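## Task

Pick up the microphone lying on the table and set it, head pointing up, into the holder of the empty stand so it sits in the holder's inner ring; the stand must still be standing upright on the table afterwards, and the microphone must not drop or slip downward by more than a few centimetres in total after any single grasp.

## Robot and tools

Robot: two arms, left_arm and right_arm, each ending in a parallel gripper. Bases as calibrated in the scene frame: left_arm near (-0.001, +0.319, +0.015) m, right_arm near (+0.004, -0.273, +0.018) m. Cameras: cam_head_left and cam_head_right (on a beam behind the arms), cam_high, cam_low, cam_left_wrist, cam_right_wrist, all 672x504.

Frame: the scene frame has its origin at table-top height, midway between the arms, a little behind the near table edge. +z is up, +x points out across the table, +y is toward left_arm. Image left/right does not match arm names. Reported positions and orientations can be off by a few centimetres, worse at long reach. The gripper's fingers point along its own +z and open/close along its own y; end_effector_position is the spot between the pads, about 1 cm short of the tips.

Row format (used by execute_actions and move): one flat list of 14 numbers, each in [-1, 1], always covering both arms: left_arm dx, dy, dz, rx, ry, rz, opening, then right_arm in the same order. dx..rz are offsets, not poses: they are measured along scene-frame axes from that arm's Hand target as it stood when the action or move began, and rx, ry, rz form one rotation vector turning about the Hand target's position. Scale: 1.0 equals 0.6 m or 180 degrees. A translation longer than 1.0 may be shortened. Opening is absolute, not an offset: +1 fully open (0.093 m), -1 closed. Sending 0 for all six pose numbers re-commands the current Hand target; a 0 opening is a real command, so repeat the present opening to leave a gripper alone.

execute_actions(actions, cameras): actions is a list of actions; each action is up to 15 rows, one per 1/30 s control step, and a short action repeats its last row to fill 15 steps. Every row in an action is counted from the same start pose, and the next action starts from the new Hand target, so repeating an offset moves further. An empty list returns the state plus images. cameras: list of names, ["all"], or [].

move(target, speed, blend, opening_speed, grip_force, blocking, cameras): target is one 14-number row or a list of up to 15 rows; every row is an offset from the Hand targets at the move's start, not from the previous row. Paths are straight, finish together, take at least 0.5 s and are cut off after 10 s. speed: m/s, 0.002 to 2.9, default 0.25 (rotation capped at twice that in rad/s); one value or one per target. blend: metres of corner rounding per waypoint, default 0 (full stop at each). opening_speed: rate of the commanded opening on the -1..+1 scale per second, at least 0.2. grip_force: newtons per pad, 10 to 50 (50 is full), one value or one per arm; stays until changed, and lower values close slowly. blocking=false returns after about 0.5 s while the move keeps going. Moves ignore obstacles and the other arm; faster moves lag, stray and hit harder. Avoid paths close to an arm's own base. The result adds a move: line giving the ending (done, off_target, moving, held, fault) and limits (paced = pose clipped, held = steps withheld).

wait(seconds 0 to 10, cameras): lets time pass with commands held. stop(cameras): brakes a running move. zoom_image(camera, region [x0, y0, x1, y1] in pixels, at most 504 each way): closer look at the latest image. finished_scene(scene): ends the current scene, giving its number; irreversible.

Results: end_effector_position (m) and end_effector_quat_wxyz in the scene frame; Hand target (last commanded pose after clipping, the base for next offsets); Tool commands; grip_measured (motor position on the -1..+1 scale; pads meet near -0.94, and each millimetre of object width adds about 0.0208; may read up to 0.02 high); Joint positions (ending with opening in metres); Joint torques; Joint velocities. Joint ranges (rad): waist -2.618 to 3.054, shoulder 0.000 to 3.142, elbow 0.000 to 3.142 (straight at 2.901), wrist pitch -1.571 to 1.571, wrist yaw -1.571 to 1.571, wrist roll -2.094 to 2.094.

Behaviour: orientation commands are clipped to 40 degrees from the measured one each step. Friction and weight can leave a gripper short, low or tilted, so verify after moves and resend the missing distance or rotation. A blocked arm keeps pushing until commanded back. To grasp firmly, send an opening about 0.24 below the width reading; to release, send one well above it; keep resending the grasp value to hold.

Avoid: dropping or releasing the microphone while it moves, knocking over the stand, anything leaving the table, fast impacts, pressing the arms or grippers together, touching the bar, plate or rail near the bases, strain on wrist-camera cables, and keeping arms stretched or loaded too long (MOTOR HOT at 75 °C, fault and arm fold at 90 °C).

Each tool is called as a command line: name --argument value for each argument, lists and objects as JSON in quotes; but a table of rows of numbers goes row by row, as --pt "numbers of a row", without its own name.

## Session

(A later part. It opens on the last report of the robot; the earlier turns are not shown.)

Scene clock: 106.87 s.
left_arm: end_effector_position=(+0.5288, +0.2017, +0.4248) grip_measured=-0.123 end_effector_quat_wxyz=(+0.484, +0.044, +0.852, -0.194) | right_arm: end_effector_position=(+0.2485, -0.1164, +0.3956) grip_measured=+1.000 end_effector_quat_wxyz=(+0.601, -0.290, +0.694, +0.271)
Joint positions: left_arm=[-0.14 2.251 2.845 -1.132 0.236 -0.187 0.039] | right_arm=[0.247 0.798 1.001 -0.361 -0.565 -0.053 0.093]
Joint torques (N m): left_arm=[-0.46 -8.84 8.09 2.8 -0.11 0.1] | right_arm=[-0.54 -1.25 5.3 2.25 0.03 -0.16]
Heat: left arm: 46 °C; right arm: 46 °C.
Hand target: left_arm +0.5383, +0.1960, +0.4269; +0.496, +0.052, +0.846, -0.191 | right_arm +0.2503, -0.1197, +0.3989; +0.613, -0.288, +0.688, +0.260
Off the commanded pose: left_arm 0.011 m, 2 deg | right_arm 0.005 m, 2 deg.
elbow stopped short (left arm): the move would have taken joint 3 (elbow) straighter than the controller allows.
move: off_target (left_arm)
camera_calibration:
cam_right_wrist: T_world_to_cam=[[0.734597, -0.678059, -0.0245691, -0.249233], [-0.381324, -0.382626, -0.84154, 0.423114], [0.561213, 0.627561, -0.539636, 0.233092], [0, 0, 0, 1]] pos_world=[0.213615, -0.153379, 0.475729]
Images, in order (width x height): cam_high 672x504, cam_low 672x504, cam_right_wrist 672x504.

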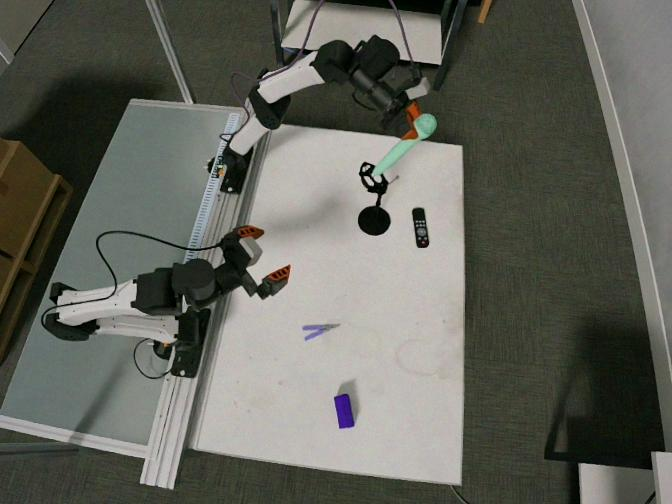

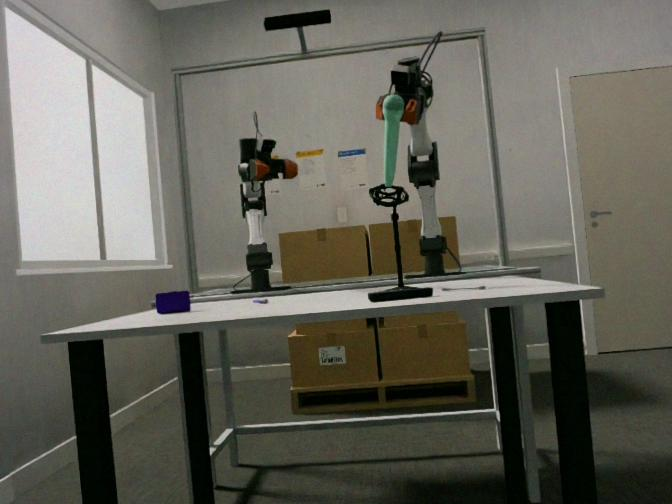

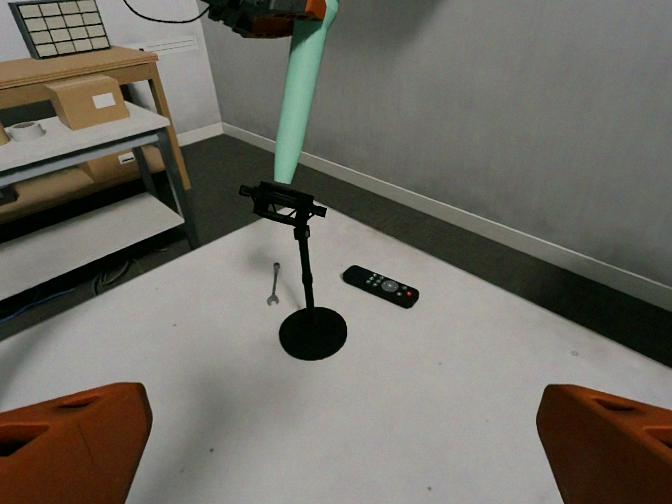

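move --pt "0 0 0 0.005 -0.023 0 -0.55 0 0 0 0 0 0 1" --pt "-0.022 -0.003 -0.033 0.005 -0.02 0 -0.55 0 0 0 0 0 0 1" --speed 0.04 --cameras '["cam_low","cam_high","cam_right_wrist"]'

zoom_image --camera "cam_low" --region '[340, 140, 440, 230]'

zoom_image --camera "cam_high" --region '[340, 110, 440, 210]'

zoom_image --camera "cam_right_wrist" --region '[220, 120, 370, 250]'

Scene clock: 112.33 s.
left_arm: end_effector_position=(+0.5308, +0.1942, +0.3750) grip_measured=-0.123 end_effector_quat_wxyz=(+0.482, +0.056, +0.854, -0.186) | right_arm: end_effector_position=(+0.2485, -0.1164, +0.3956) grip_measured=+1.000 end_effector_quat_wxyz=(+0.601, -0.290, +0.694, +0.271)
Joint positions: left_arm=[-0.156 1.992 2.176 -0.733 0.223 -0.165 0.039] | right_arm=[0.247 0.798 1.001 -0.361 -0.565 -0.053 0.093]
Joint torques (N m): left_arm=[-0.25 -15.43 7.12 2.95 -0.18 0.09] | right_arm=[-0.47 -1.21 5.35 2.28 0.02 -0.14]
Heat: left arm: 47 °C; right arm: 46 °C.
Hand target: left_arm +0.5251, +0.1943, +0.4072; +0.522, +0.062, +0.831, -0.183 | right_arm +0.2503, -0.1197, +0.3989; +0.613, -0.288, +0.688, +0.260
Off the commanded pose: left_arm 0.033 m, 5 deg | right_arm 0.005 m, 2 deg.
move: off_target (left_arm)
camera_calibration:
cam_right_wrist: T_world_to_cam=[[0.734597, -0.678059, -0.0245691, -0.249233], [-0.381324, -0.382626, -0.84154, 0.423114], [0.561213, 0.627561, -0.539636, 0.233092], [0, 0, 0, 1]] pos_world=[0.213615, -0.153379, 0.475729]
Images, in order (width x height): cam_high 672x504, cam_low 672x504, cam_right_wrist 672x504.

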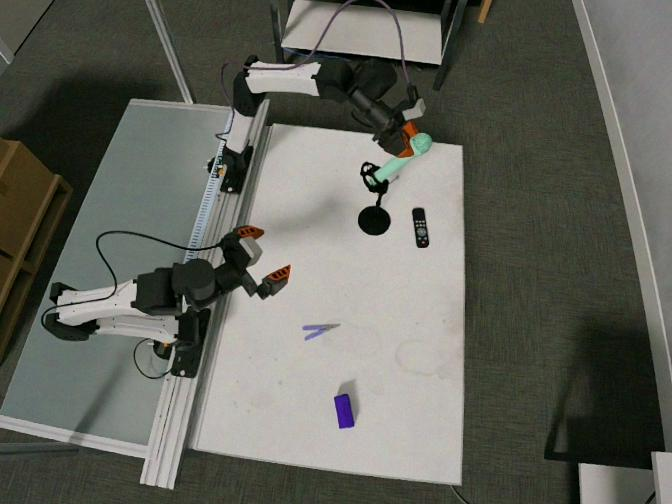

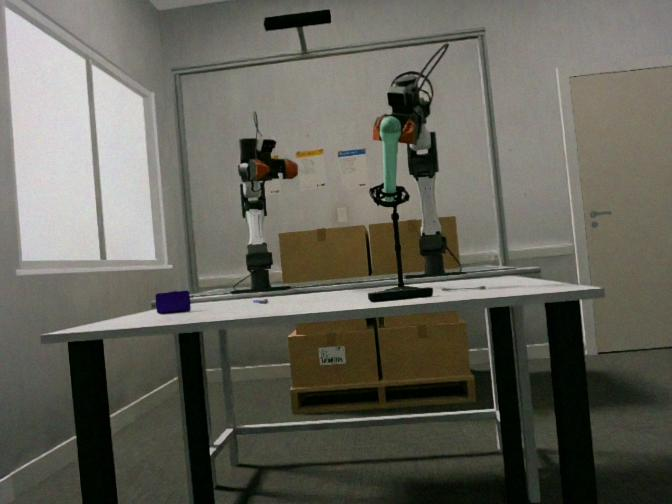

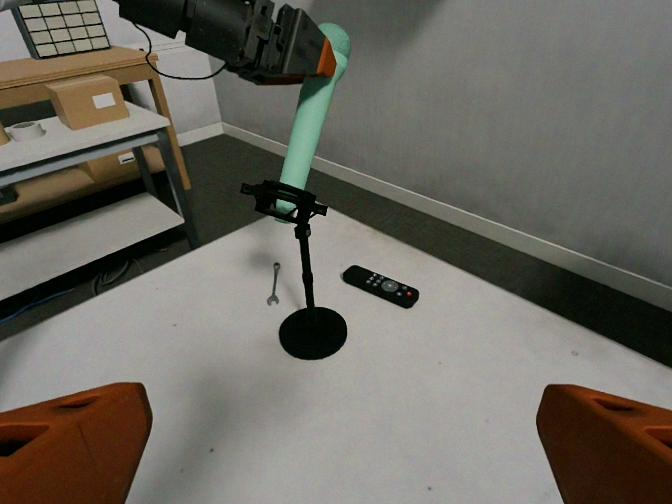

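Scaled by 5.040 from the camera's 672x504 image, which has a finer 960x720 frame.

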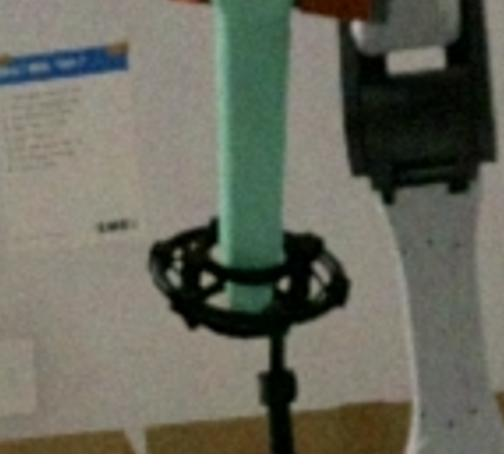

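Scaled by 5.040 from the camera's 672x504 image, which has a finer 960x720 frame.

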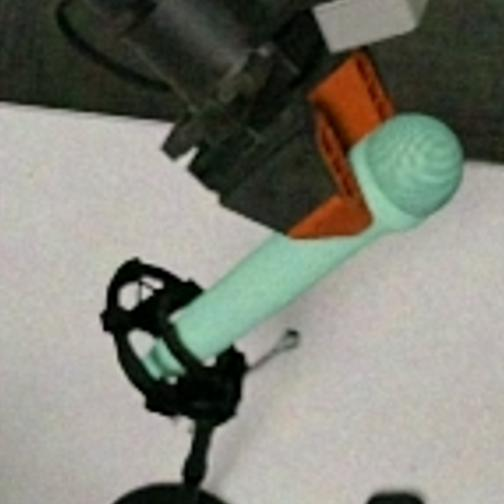

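Scaled by 3.360 from the camera's 672x504 image, which has a finer 960x720 frame.

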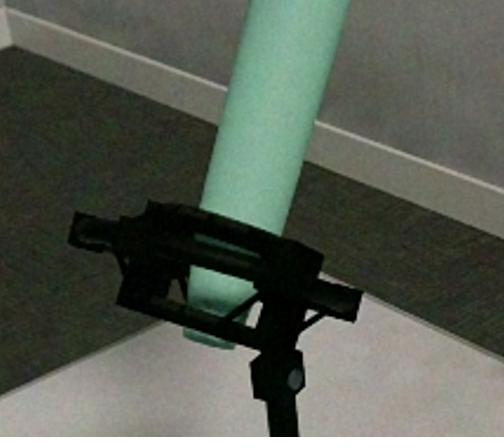

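move --target '[-0.05,-0.014,-0.075,0,0,0,-0.55,0,0,0,0,0,0,1]' --speed 0.05 --cameras '["cam_low","cam_high","cam_right_wrist"]'

zoom_image --camera "cam_high" --region '[340, 110, 440, 210]'

zoom_image --camera "cam_right_wrist" --region '[220, 70, 370, 250]'

Scene clock: 116.63 s.
left_arm: end_effector_position=(+0.4982, +0.1862, +0.3322) grip_measured=-0.123 end_effector_quat_wxyz=(+0.483, +0.062, +0.854, -0.182) | right_arm: end_effector_position=(+0.2485, -0.1164, +0.3956) grip_measured=+1.000 end_effector_quat_wxyz=(+0.601, -0.290, +0.694, +0.271)
Joint positions: left_arm=[-0.189 1.789 1.729 -0.486 0.192 -0.168 0.039] | right_arm=[0.247 0.798 1.001 -0.361 -0.565 -0.053 0.093]
Joint torques (N m): left_arm=[-0.29 -13.71 7.75 2.98 -0.2 -0.04] | right_arm=[-0.51 -1.29 5.33 2.27 0.02 -0.14]
Heat: left arm: 48 °C; right arm: 47 °C.
Hand target: left_arm +0.4952, +0.1858, +0.3622; +0.522, +0.062, +0.831, -0.183 | right_arm +0.2503, -0.1197, +0.3989; +0.613, -0.288, +0.688, +0.260
Off the commanded pose: left_arm 0.030 m, 5 deg | right_arm 0.005 m, 2 deg.
move: off_target (left_arm)
camera_calibration:
cam_right_wrist: T_world_to_cam=[[0.734597, -0.678059, -0.0245691, -0.249233], [-0.381324, -0.382626, -0.84154, 0.423114], [0.561213, 0.627561, -0.539636, 0.233092], [0, 0, 0, 1]] pos_world=[0.213615, -0.153379, 0.475729]
Images, in order (width x height): cam_high 672x504, cam_low 672x504, cam_right_wrist 672x504.

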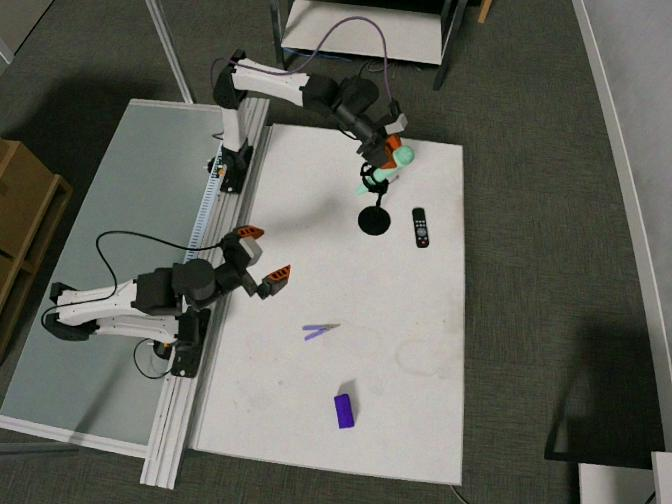

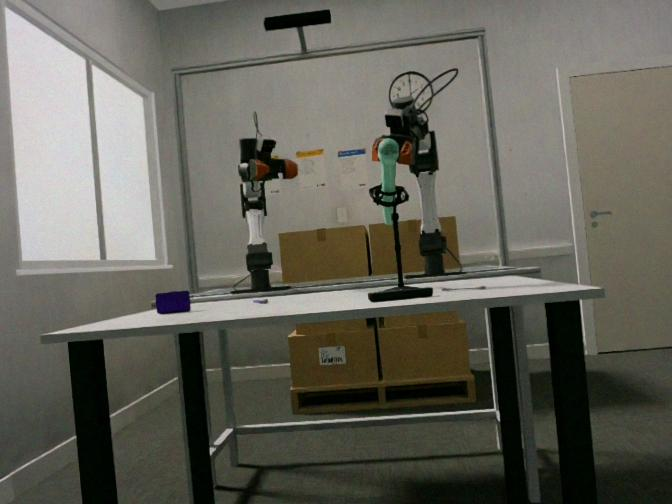

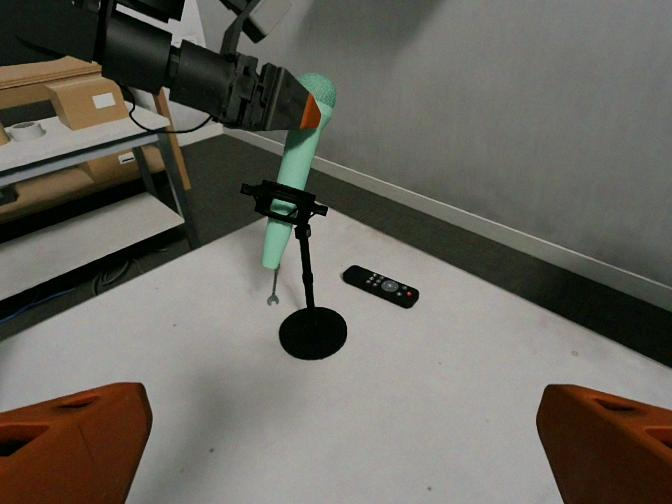

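Scaled by 5.040 from the camera's 672x504 image, which has a finer 960x720 frame.

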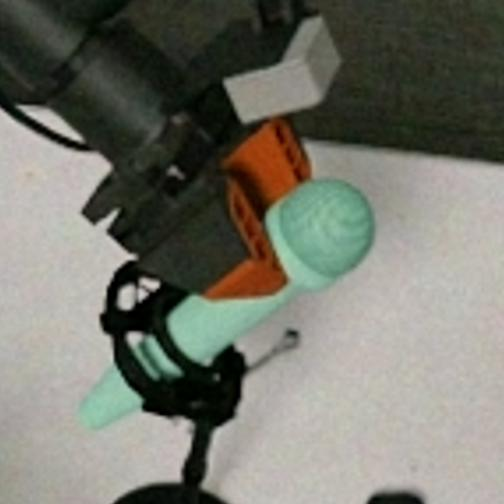

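Scaled by 2.800 from the camera's 672x504 image, which has a finer 960x720 frame.

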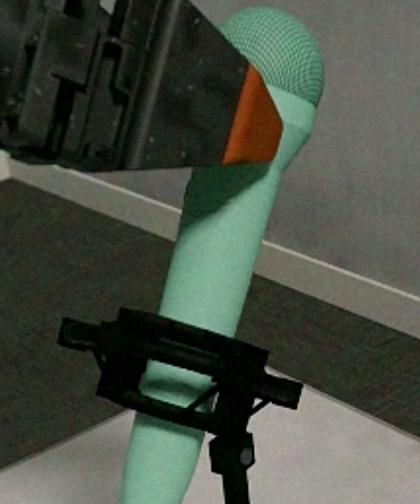

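move --target '[-0.031,-0.0095,-0.055,0,0,0,-0.55,0,0,0,0,0,0,1]' --speed 0.05 --cameras '["cam_low","cam_high","cam_right_wrist"]'

zoom_image --camera "cam_high" --region '[340, 110, 440, 210]'

zoom_image --camera "cam_right_wrist" --region '[220, 90, 370, 300]'

Scene clock: 119.63 s.
left_arm: end_effector_position=(+0.4786, +0.1808, +0.3026) grip_measured=-0.123 end_effector_quat_wxyz=(+0.487, +0.064, +0.852, -0.181) | right_arm: end_effector_position=(+0.2485, -0.1164, +0.3956) grip_measured=+1.000 end_effector_quat_wxyz=(+0.601, -0.290, +0.694, +0.271)
Joint positions: left_arm=[-0.214 1.695 1.497 -0.338 0.17 -0.177 0.039] | right_arm=[0.247 0.798 1.001 -0.361 -0.565 -0.053 0.093]
Joint torques (N m): left_arm=[-0.31 -12.59 7.87 2.92 -0.2 -0.05] | right_arm=[-0.53 -1.31 5.31 2.26 0.03 -0.16]
Heat: left arm: 48 °C; right arm: 47 °C.
Hand target: left_arm +0.4765, +0.1802, +0.3292; +0.522, +0.062, +0.831, -0.183 | right_arm +0.2503, -0.1197, +0.3989; +0.613, -0.288, +0.688, +0.260
Off the commanded pose: left_arm 0.027 m, 5 deg | right_arm 0.005 m, 2 deg.
move: off_target (left_arm)
camera_calibration:
cam_right_wrist: T_world_to_cam=[[0.734597, -0.678059, -0.0245691, -0.249233], [-0.381324, -0.382626, -0.84154, 0.423114], [0.561213, 0.627561, -0.539636, 0.233092], [0, 0, 0, 1]] pos_world=[0.213615, -0.153379, 0.475729]
Images, in order (width x height): cam_high 672x504, cam_low 672x504, cam_right_wrist 672x504.

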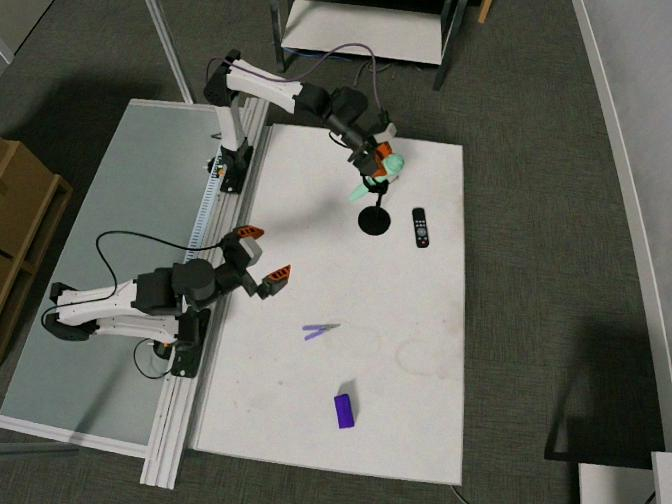

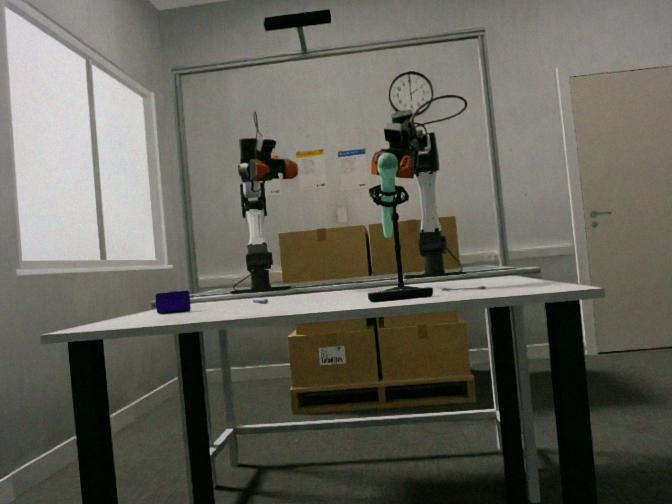

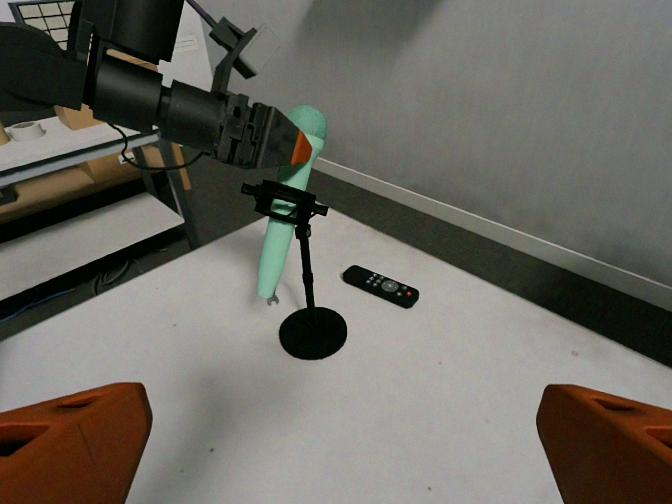

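Scaled by 5.040 from the camera's 672x504 image, which has a finer 960x720 frame.

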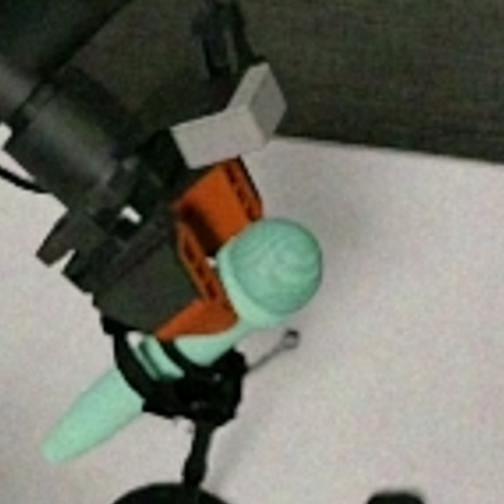

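Scaled by 2.400 from the camera's 672x504 image, which has a finer 960x720 frame.

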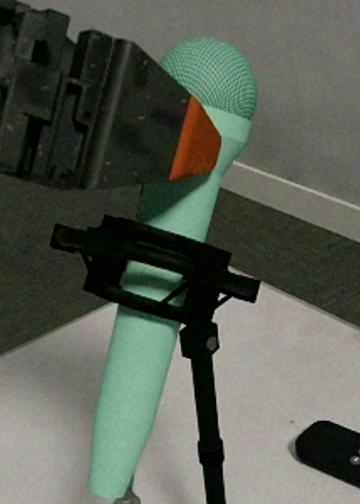

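move --target '[-0.0125,-0.0035,-0.021,0,0,0,-0.55,0,0,0,0,0,0,1]' --speed 0.04 --cameras '["cam_low","cam_right_wrist"]'

zoom_image --camera "cam_right_wrist" --region '[220, 90, 370, 300]'

Scene clock: 126.87 s.
left_arm: end_effector_position=(+0.4711, +0.1786, +0.2925) grip_measured=-0.123 end_effector_quat_wxyz=(+0.490, +0.064, +0.850, -0.181) | right_arm: end_effector_position=(+0.2485, -0.1164, +0.3956) grip_measured=+1.000 end_effector_quat_wxyz=(+0.601, -0.290, +0.694, +0.271)
Joint positions: left_arm=[-0.224 1.664 1.417 -0.282 0.161 -0.182 0.039] | right_arm=[0.247 0.798 1.001 -0.361 -0.565 -0.053 0.093]
Joint torques (N m): left_arm=[-0.31 -12.11 7.8 2.91 -0.23 -0.05] | right_arm=[-0.53 -1.28 5.29 2.26 0.03 -0.16]
Heat: left arm: 49 °C; right arm: 47 °C.
Hand target: left_arm +0.4691, +0.1781, +0.3166; +0.522, +0.062, +0.831, -0.183 | right_arm +0.2503, -0.1197, +0.3989; +0.613, -0.288, +0.688, +0.260
Off the commanded pose: left_arm 0.024 m, 4 deg | right_arm 0.005 m, 2 deg.
move: off_target (left_arm)
camera_calibration:
cam_right_wrist: T_world_to_cam=[[0.734597, -0.678059, -0.0245691, -0.249233], [-0.381324, -0.382626, -0.84154, 0.423114], [0.561213, 0.627561, -0.539636, 0.233092], [0, 0, 0, 1]] pos_world=[0.213615, -0.153379, 0.475729]
Images, in order (width x height): cam_low 672x504, cam_right_wrist 672x504.

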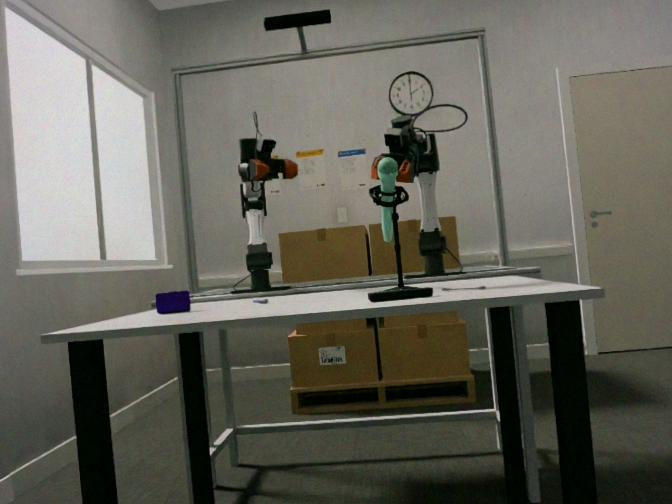

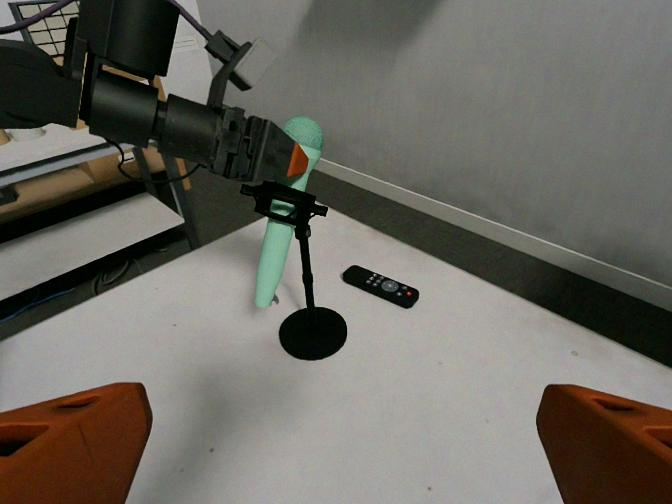

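Scaled by 2.400 from the camera's 672x504 image, which has a finer 960x720 frame.

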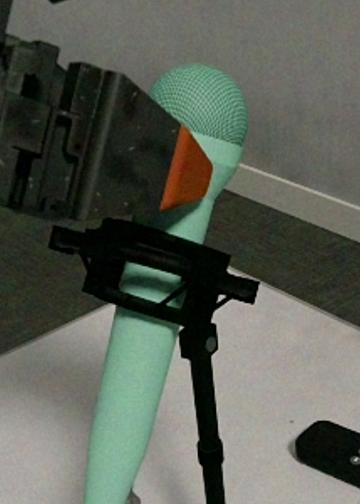

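move --target '[-0.003,-0.001,-0.008,0,0,0,-0.55,0,0,0,0,0,0,1]' --speed 0.03

move --target '[0,0,0,0,0,0,0.3,0,0,0,0,0,0,1]' --opening_speed 0.3 --cameras '["cam_low","cam_high","cam_right_wrist","cam_left_wrist"]'

zoom_image --camera "cam_right_wrist" --region '[220, 90, 370, 300]'

Scene clock: 129.73 s.
left_arm: end_effector_position=(+0.4700, +0.1791, +0.2907) grip_measured=-0.123 end_effector_quat_wxyz=(+0.494, +0.063, +0.848, -0.182) | right_arm: end_effector_position=(+0.2485, -0.1164, +0.3956) grip_measured=+1.000 end_effector_quat_wxyz=(+0.601, -0.290, +0.694, +0.271)
Joint positions: left_arm=[-0.224 1.655 1.392 -0.257 0.16 -0.184 0.039] | right_arm=[0.247 0.798 1.001 -0.361 -0.565 -0.053 0.093]
Joint torques (N m): left_arm=[-0.53 -11.78 7.68 2.84 -0.24 -0.05] | right_arm=[-0.49 -1.25 5.3 2.26 0.03 -0.15]
Heat: left arm: 50 °C; right arm: 47 °C.
Hand target: left_arm +0.4672, +0.1775, +0.3118; +0.522, +0.062, +0.831, -0.183 | right_arm +0.2503, -0.1197, +0.3989; +0.613, -0.288, +0.688, +0.260
Off the commanded pose: left_arm 0.021 m, 4 deg | right_arm 0.005 m, 2 deg.
move: off_target (left_arm)

Scene clock: 132.77 s.
left_arm: end_effector_position=(+0.4721, +0.1797, +0.2941) grip_measured=+0.298 end_effector_quat_wxyz=(+0.501, +0.062, +0.844, -0.180) | right_arm: end_effector_position=(+0.2485, -0.1164, +0.3956) grip_measured=+1.000 end_effector_quat_wxyz=(+0.601, -0.290, +0.694, +0.271)
Joint positions: left_arm=[-0.224 1.655 1.392 -0.24 0.154 -0.184 0.06] | right_arm=[0.247 0.798 1.001 -0.361 -0.565 -0.053 0.093]
Joint torques (N m): left_arm=[-0.53 -11.71 7.75 2.69 -0.17 -0.04] | right_arm=[-0.47 -1.21 5.26 2.25 0.02 -0.14]
Heat: left arm: 49 °C; right arm: 48 °C.
Hand target: left_arm +0.4672, +0.1775, +0.3119; +0.522, +0.062, +0.831, -0.183 | right_arm +0.2503, -0.1197, +0.3989; +0.613, -0.288, +0.688, +0.260
Off the commanded pose: left_arm 0.018 m, 3 deg | right_arm 0.005 m, 2 deg.
move: off_target (left_arm)
camera_calibration:
cam_left_wrist: T_world_to_cam=[[-0.264738, -0.930246, 0.25408, 0.214782], [-0.800806, 0.0652898, -0.595355, 0.58134], [0.537238, -0.361082, -0.762231, 0.120355], [0, 0, 0, 1]] pos_world=[0.457742, 0.205303, 0.38327]
cam_right_wrist: T_world_to_cam=[[0.734597, -0.678059, -0.0245691, -0.249233], [-0.381324, -0.382626, -0.84154, 0.423114], [0.561213, 0.627561, -0.539636, 0.233092], [0, 0, 0, 1]] pos_world=[0.213615, -0.153379, 0.475729]
Images, in order (width x height): cam_high 672x504, cam_low 672x504, cam_left_wrist 672x504, cam_right_wrist 672x504.

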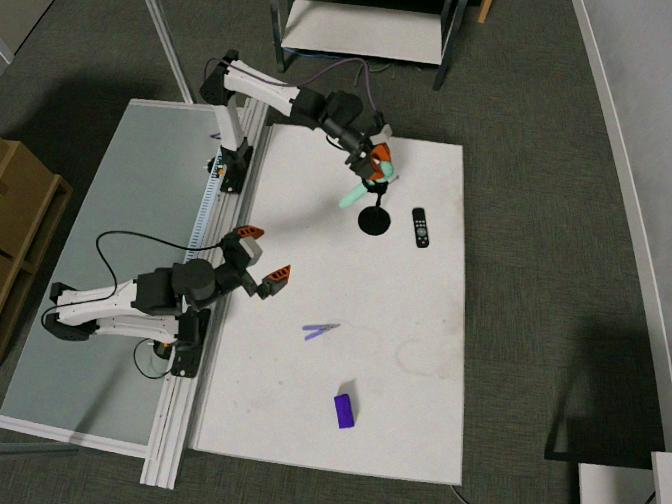

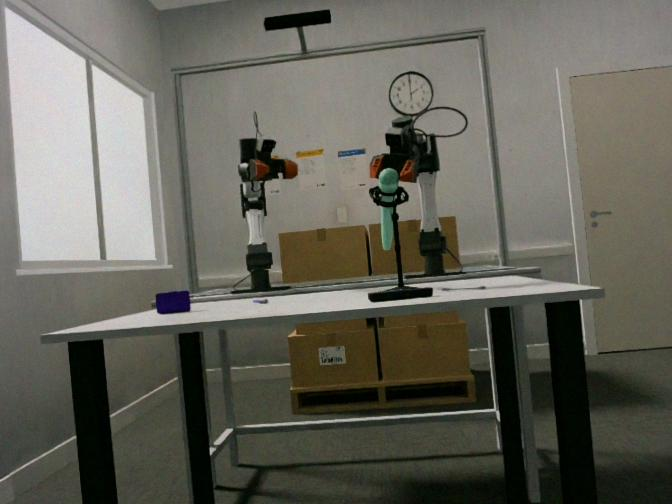

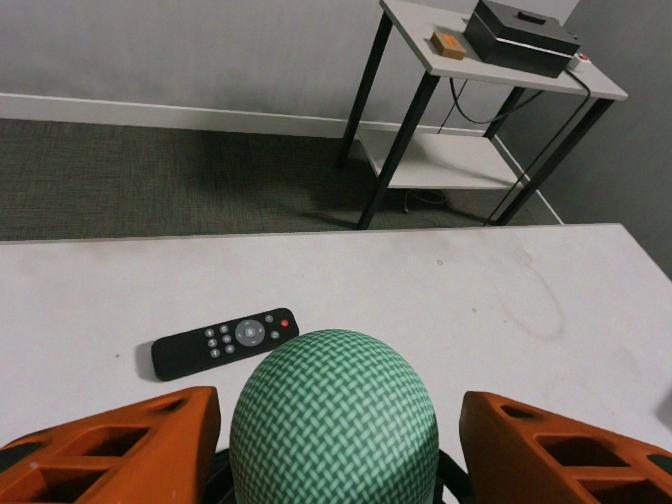

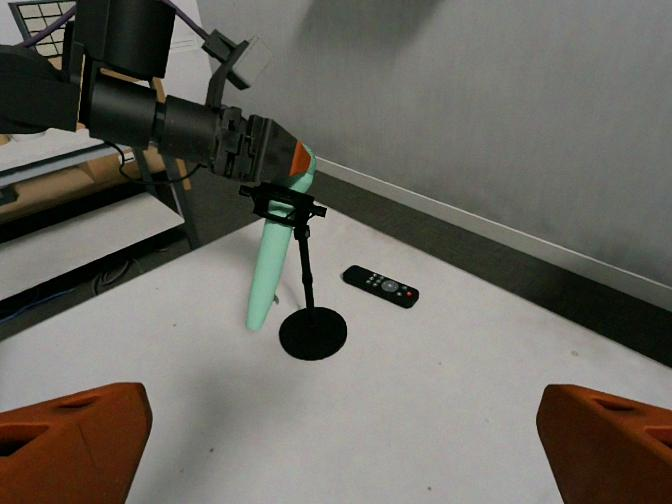

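Scaled by 2.400 from the camera's 672x504 image, which has a finer 960x720 frame.

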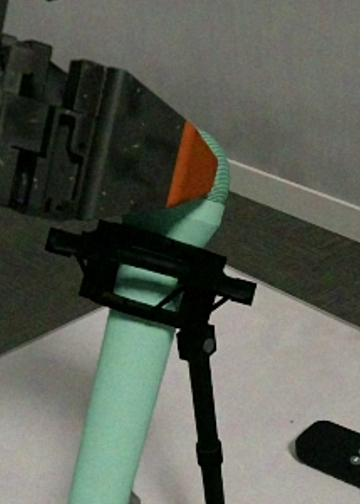

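move --pt "0 0 0 0 0 0 1 0 0 0 0 0 0 1" --pt "-0.17 0.075 0.1 0 0 0 1 0 0 0 0 0 0 1" --speed 0.08 --cameras '["cam_low","cam_high","cam_right_wrist"]'

Scene clock: 136.87 s.
left_arm: end_effector_position=(+0.3681, +0.2204, +0.3661) grip_measured=+0.999 end_effector_quat_wxyz=(+0.515, +0.058, +0.836, -0.183) | right_arm: end_effector_position=(+0.2485, -0.1164, +0.3956) grip_measured=+1.000 end_effector_quat_wxyz=(+0.601, -0.290, +0.694, +0.271)
Joint positions: left_arm=[-0.173 1.275 1.339 -0.537 0.194 -0.169 0.093] | right_arm=[0.247 0.798 1.001 -0.361 -0.565 -0.053 0.093]
Joint torques (N m): left_arm=[0.9 -5.74 8.2 2.44 0.07 0.12] | right_arm=[-0.53 -1.26 5.31 2.26 0.04 -0.14]
Heat: left arm: 49 °C; right arm: 48 °C.
Hand target: left_arm +0.3653, +0.2225, +0.3718; +0.522, +0.062, +0.831, -0.183 | right_arm +0.2503, -0.1197, +0.3989; +0.613, -0.288, +0.688, +0.260
Off the commanded pose: left_arm 0.007 m, 1 deg | right_arm 0.005 m, 2 deg.
move: done
camera_calibration:
cam_right_wrist: T_world_to_cam=[[0.734597, -0.678059, -0.0245691, -0.249233], [-0.381324, -0.382626, -0.84154, 0.423114], [0.561213, 0.627561, -0.539636, 0.233092], [0, 0, 0, 1]] pos_world=[0.213615, -0.153379, 0.475729]
Images, in order (width x height): cam_high 672x504, cam_low 672x504, cam_right_wrist 672x504.

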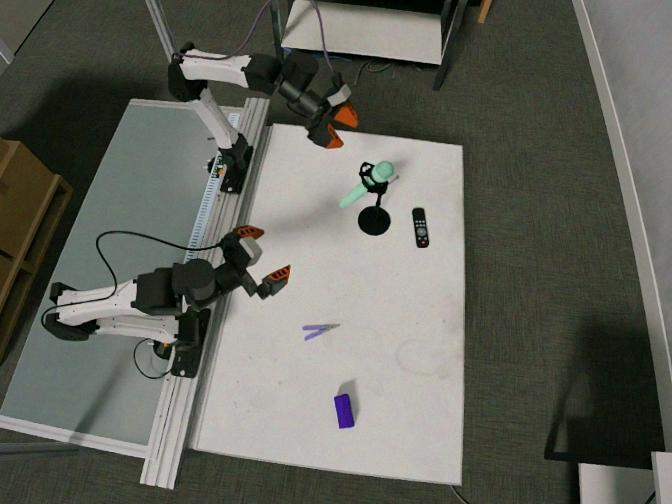

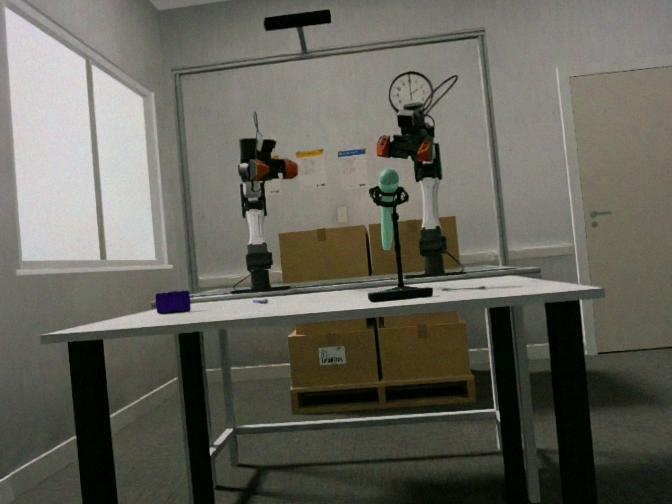

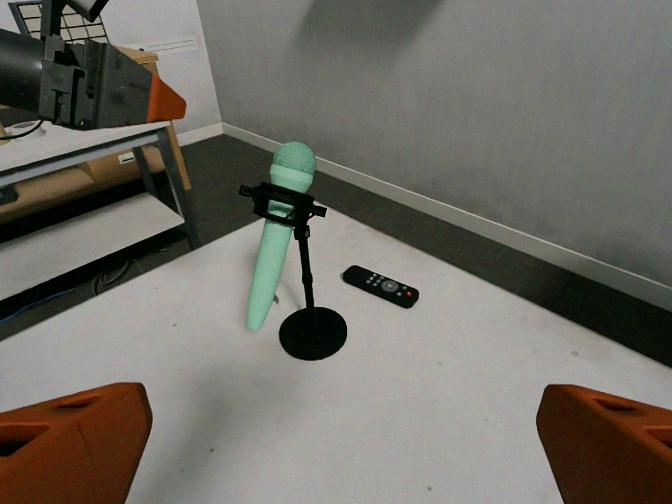

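Seated.

finished_scene --scene 1

The scene is finished: the task was done.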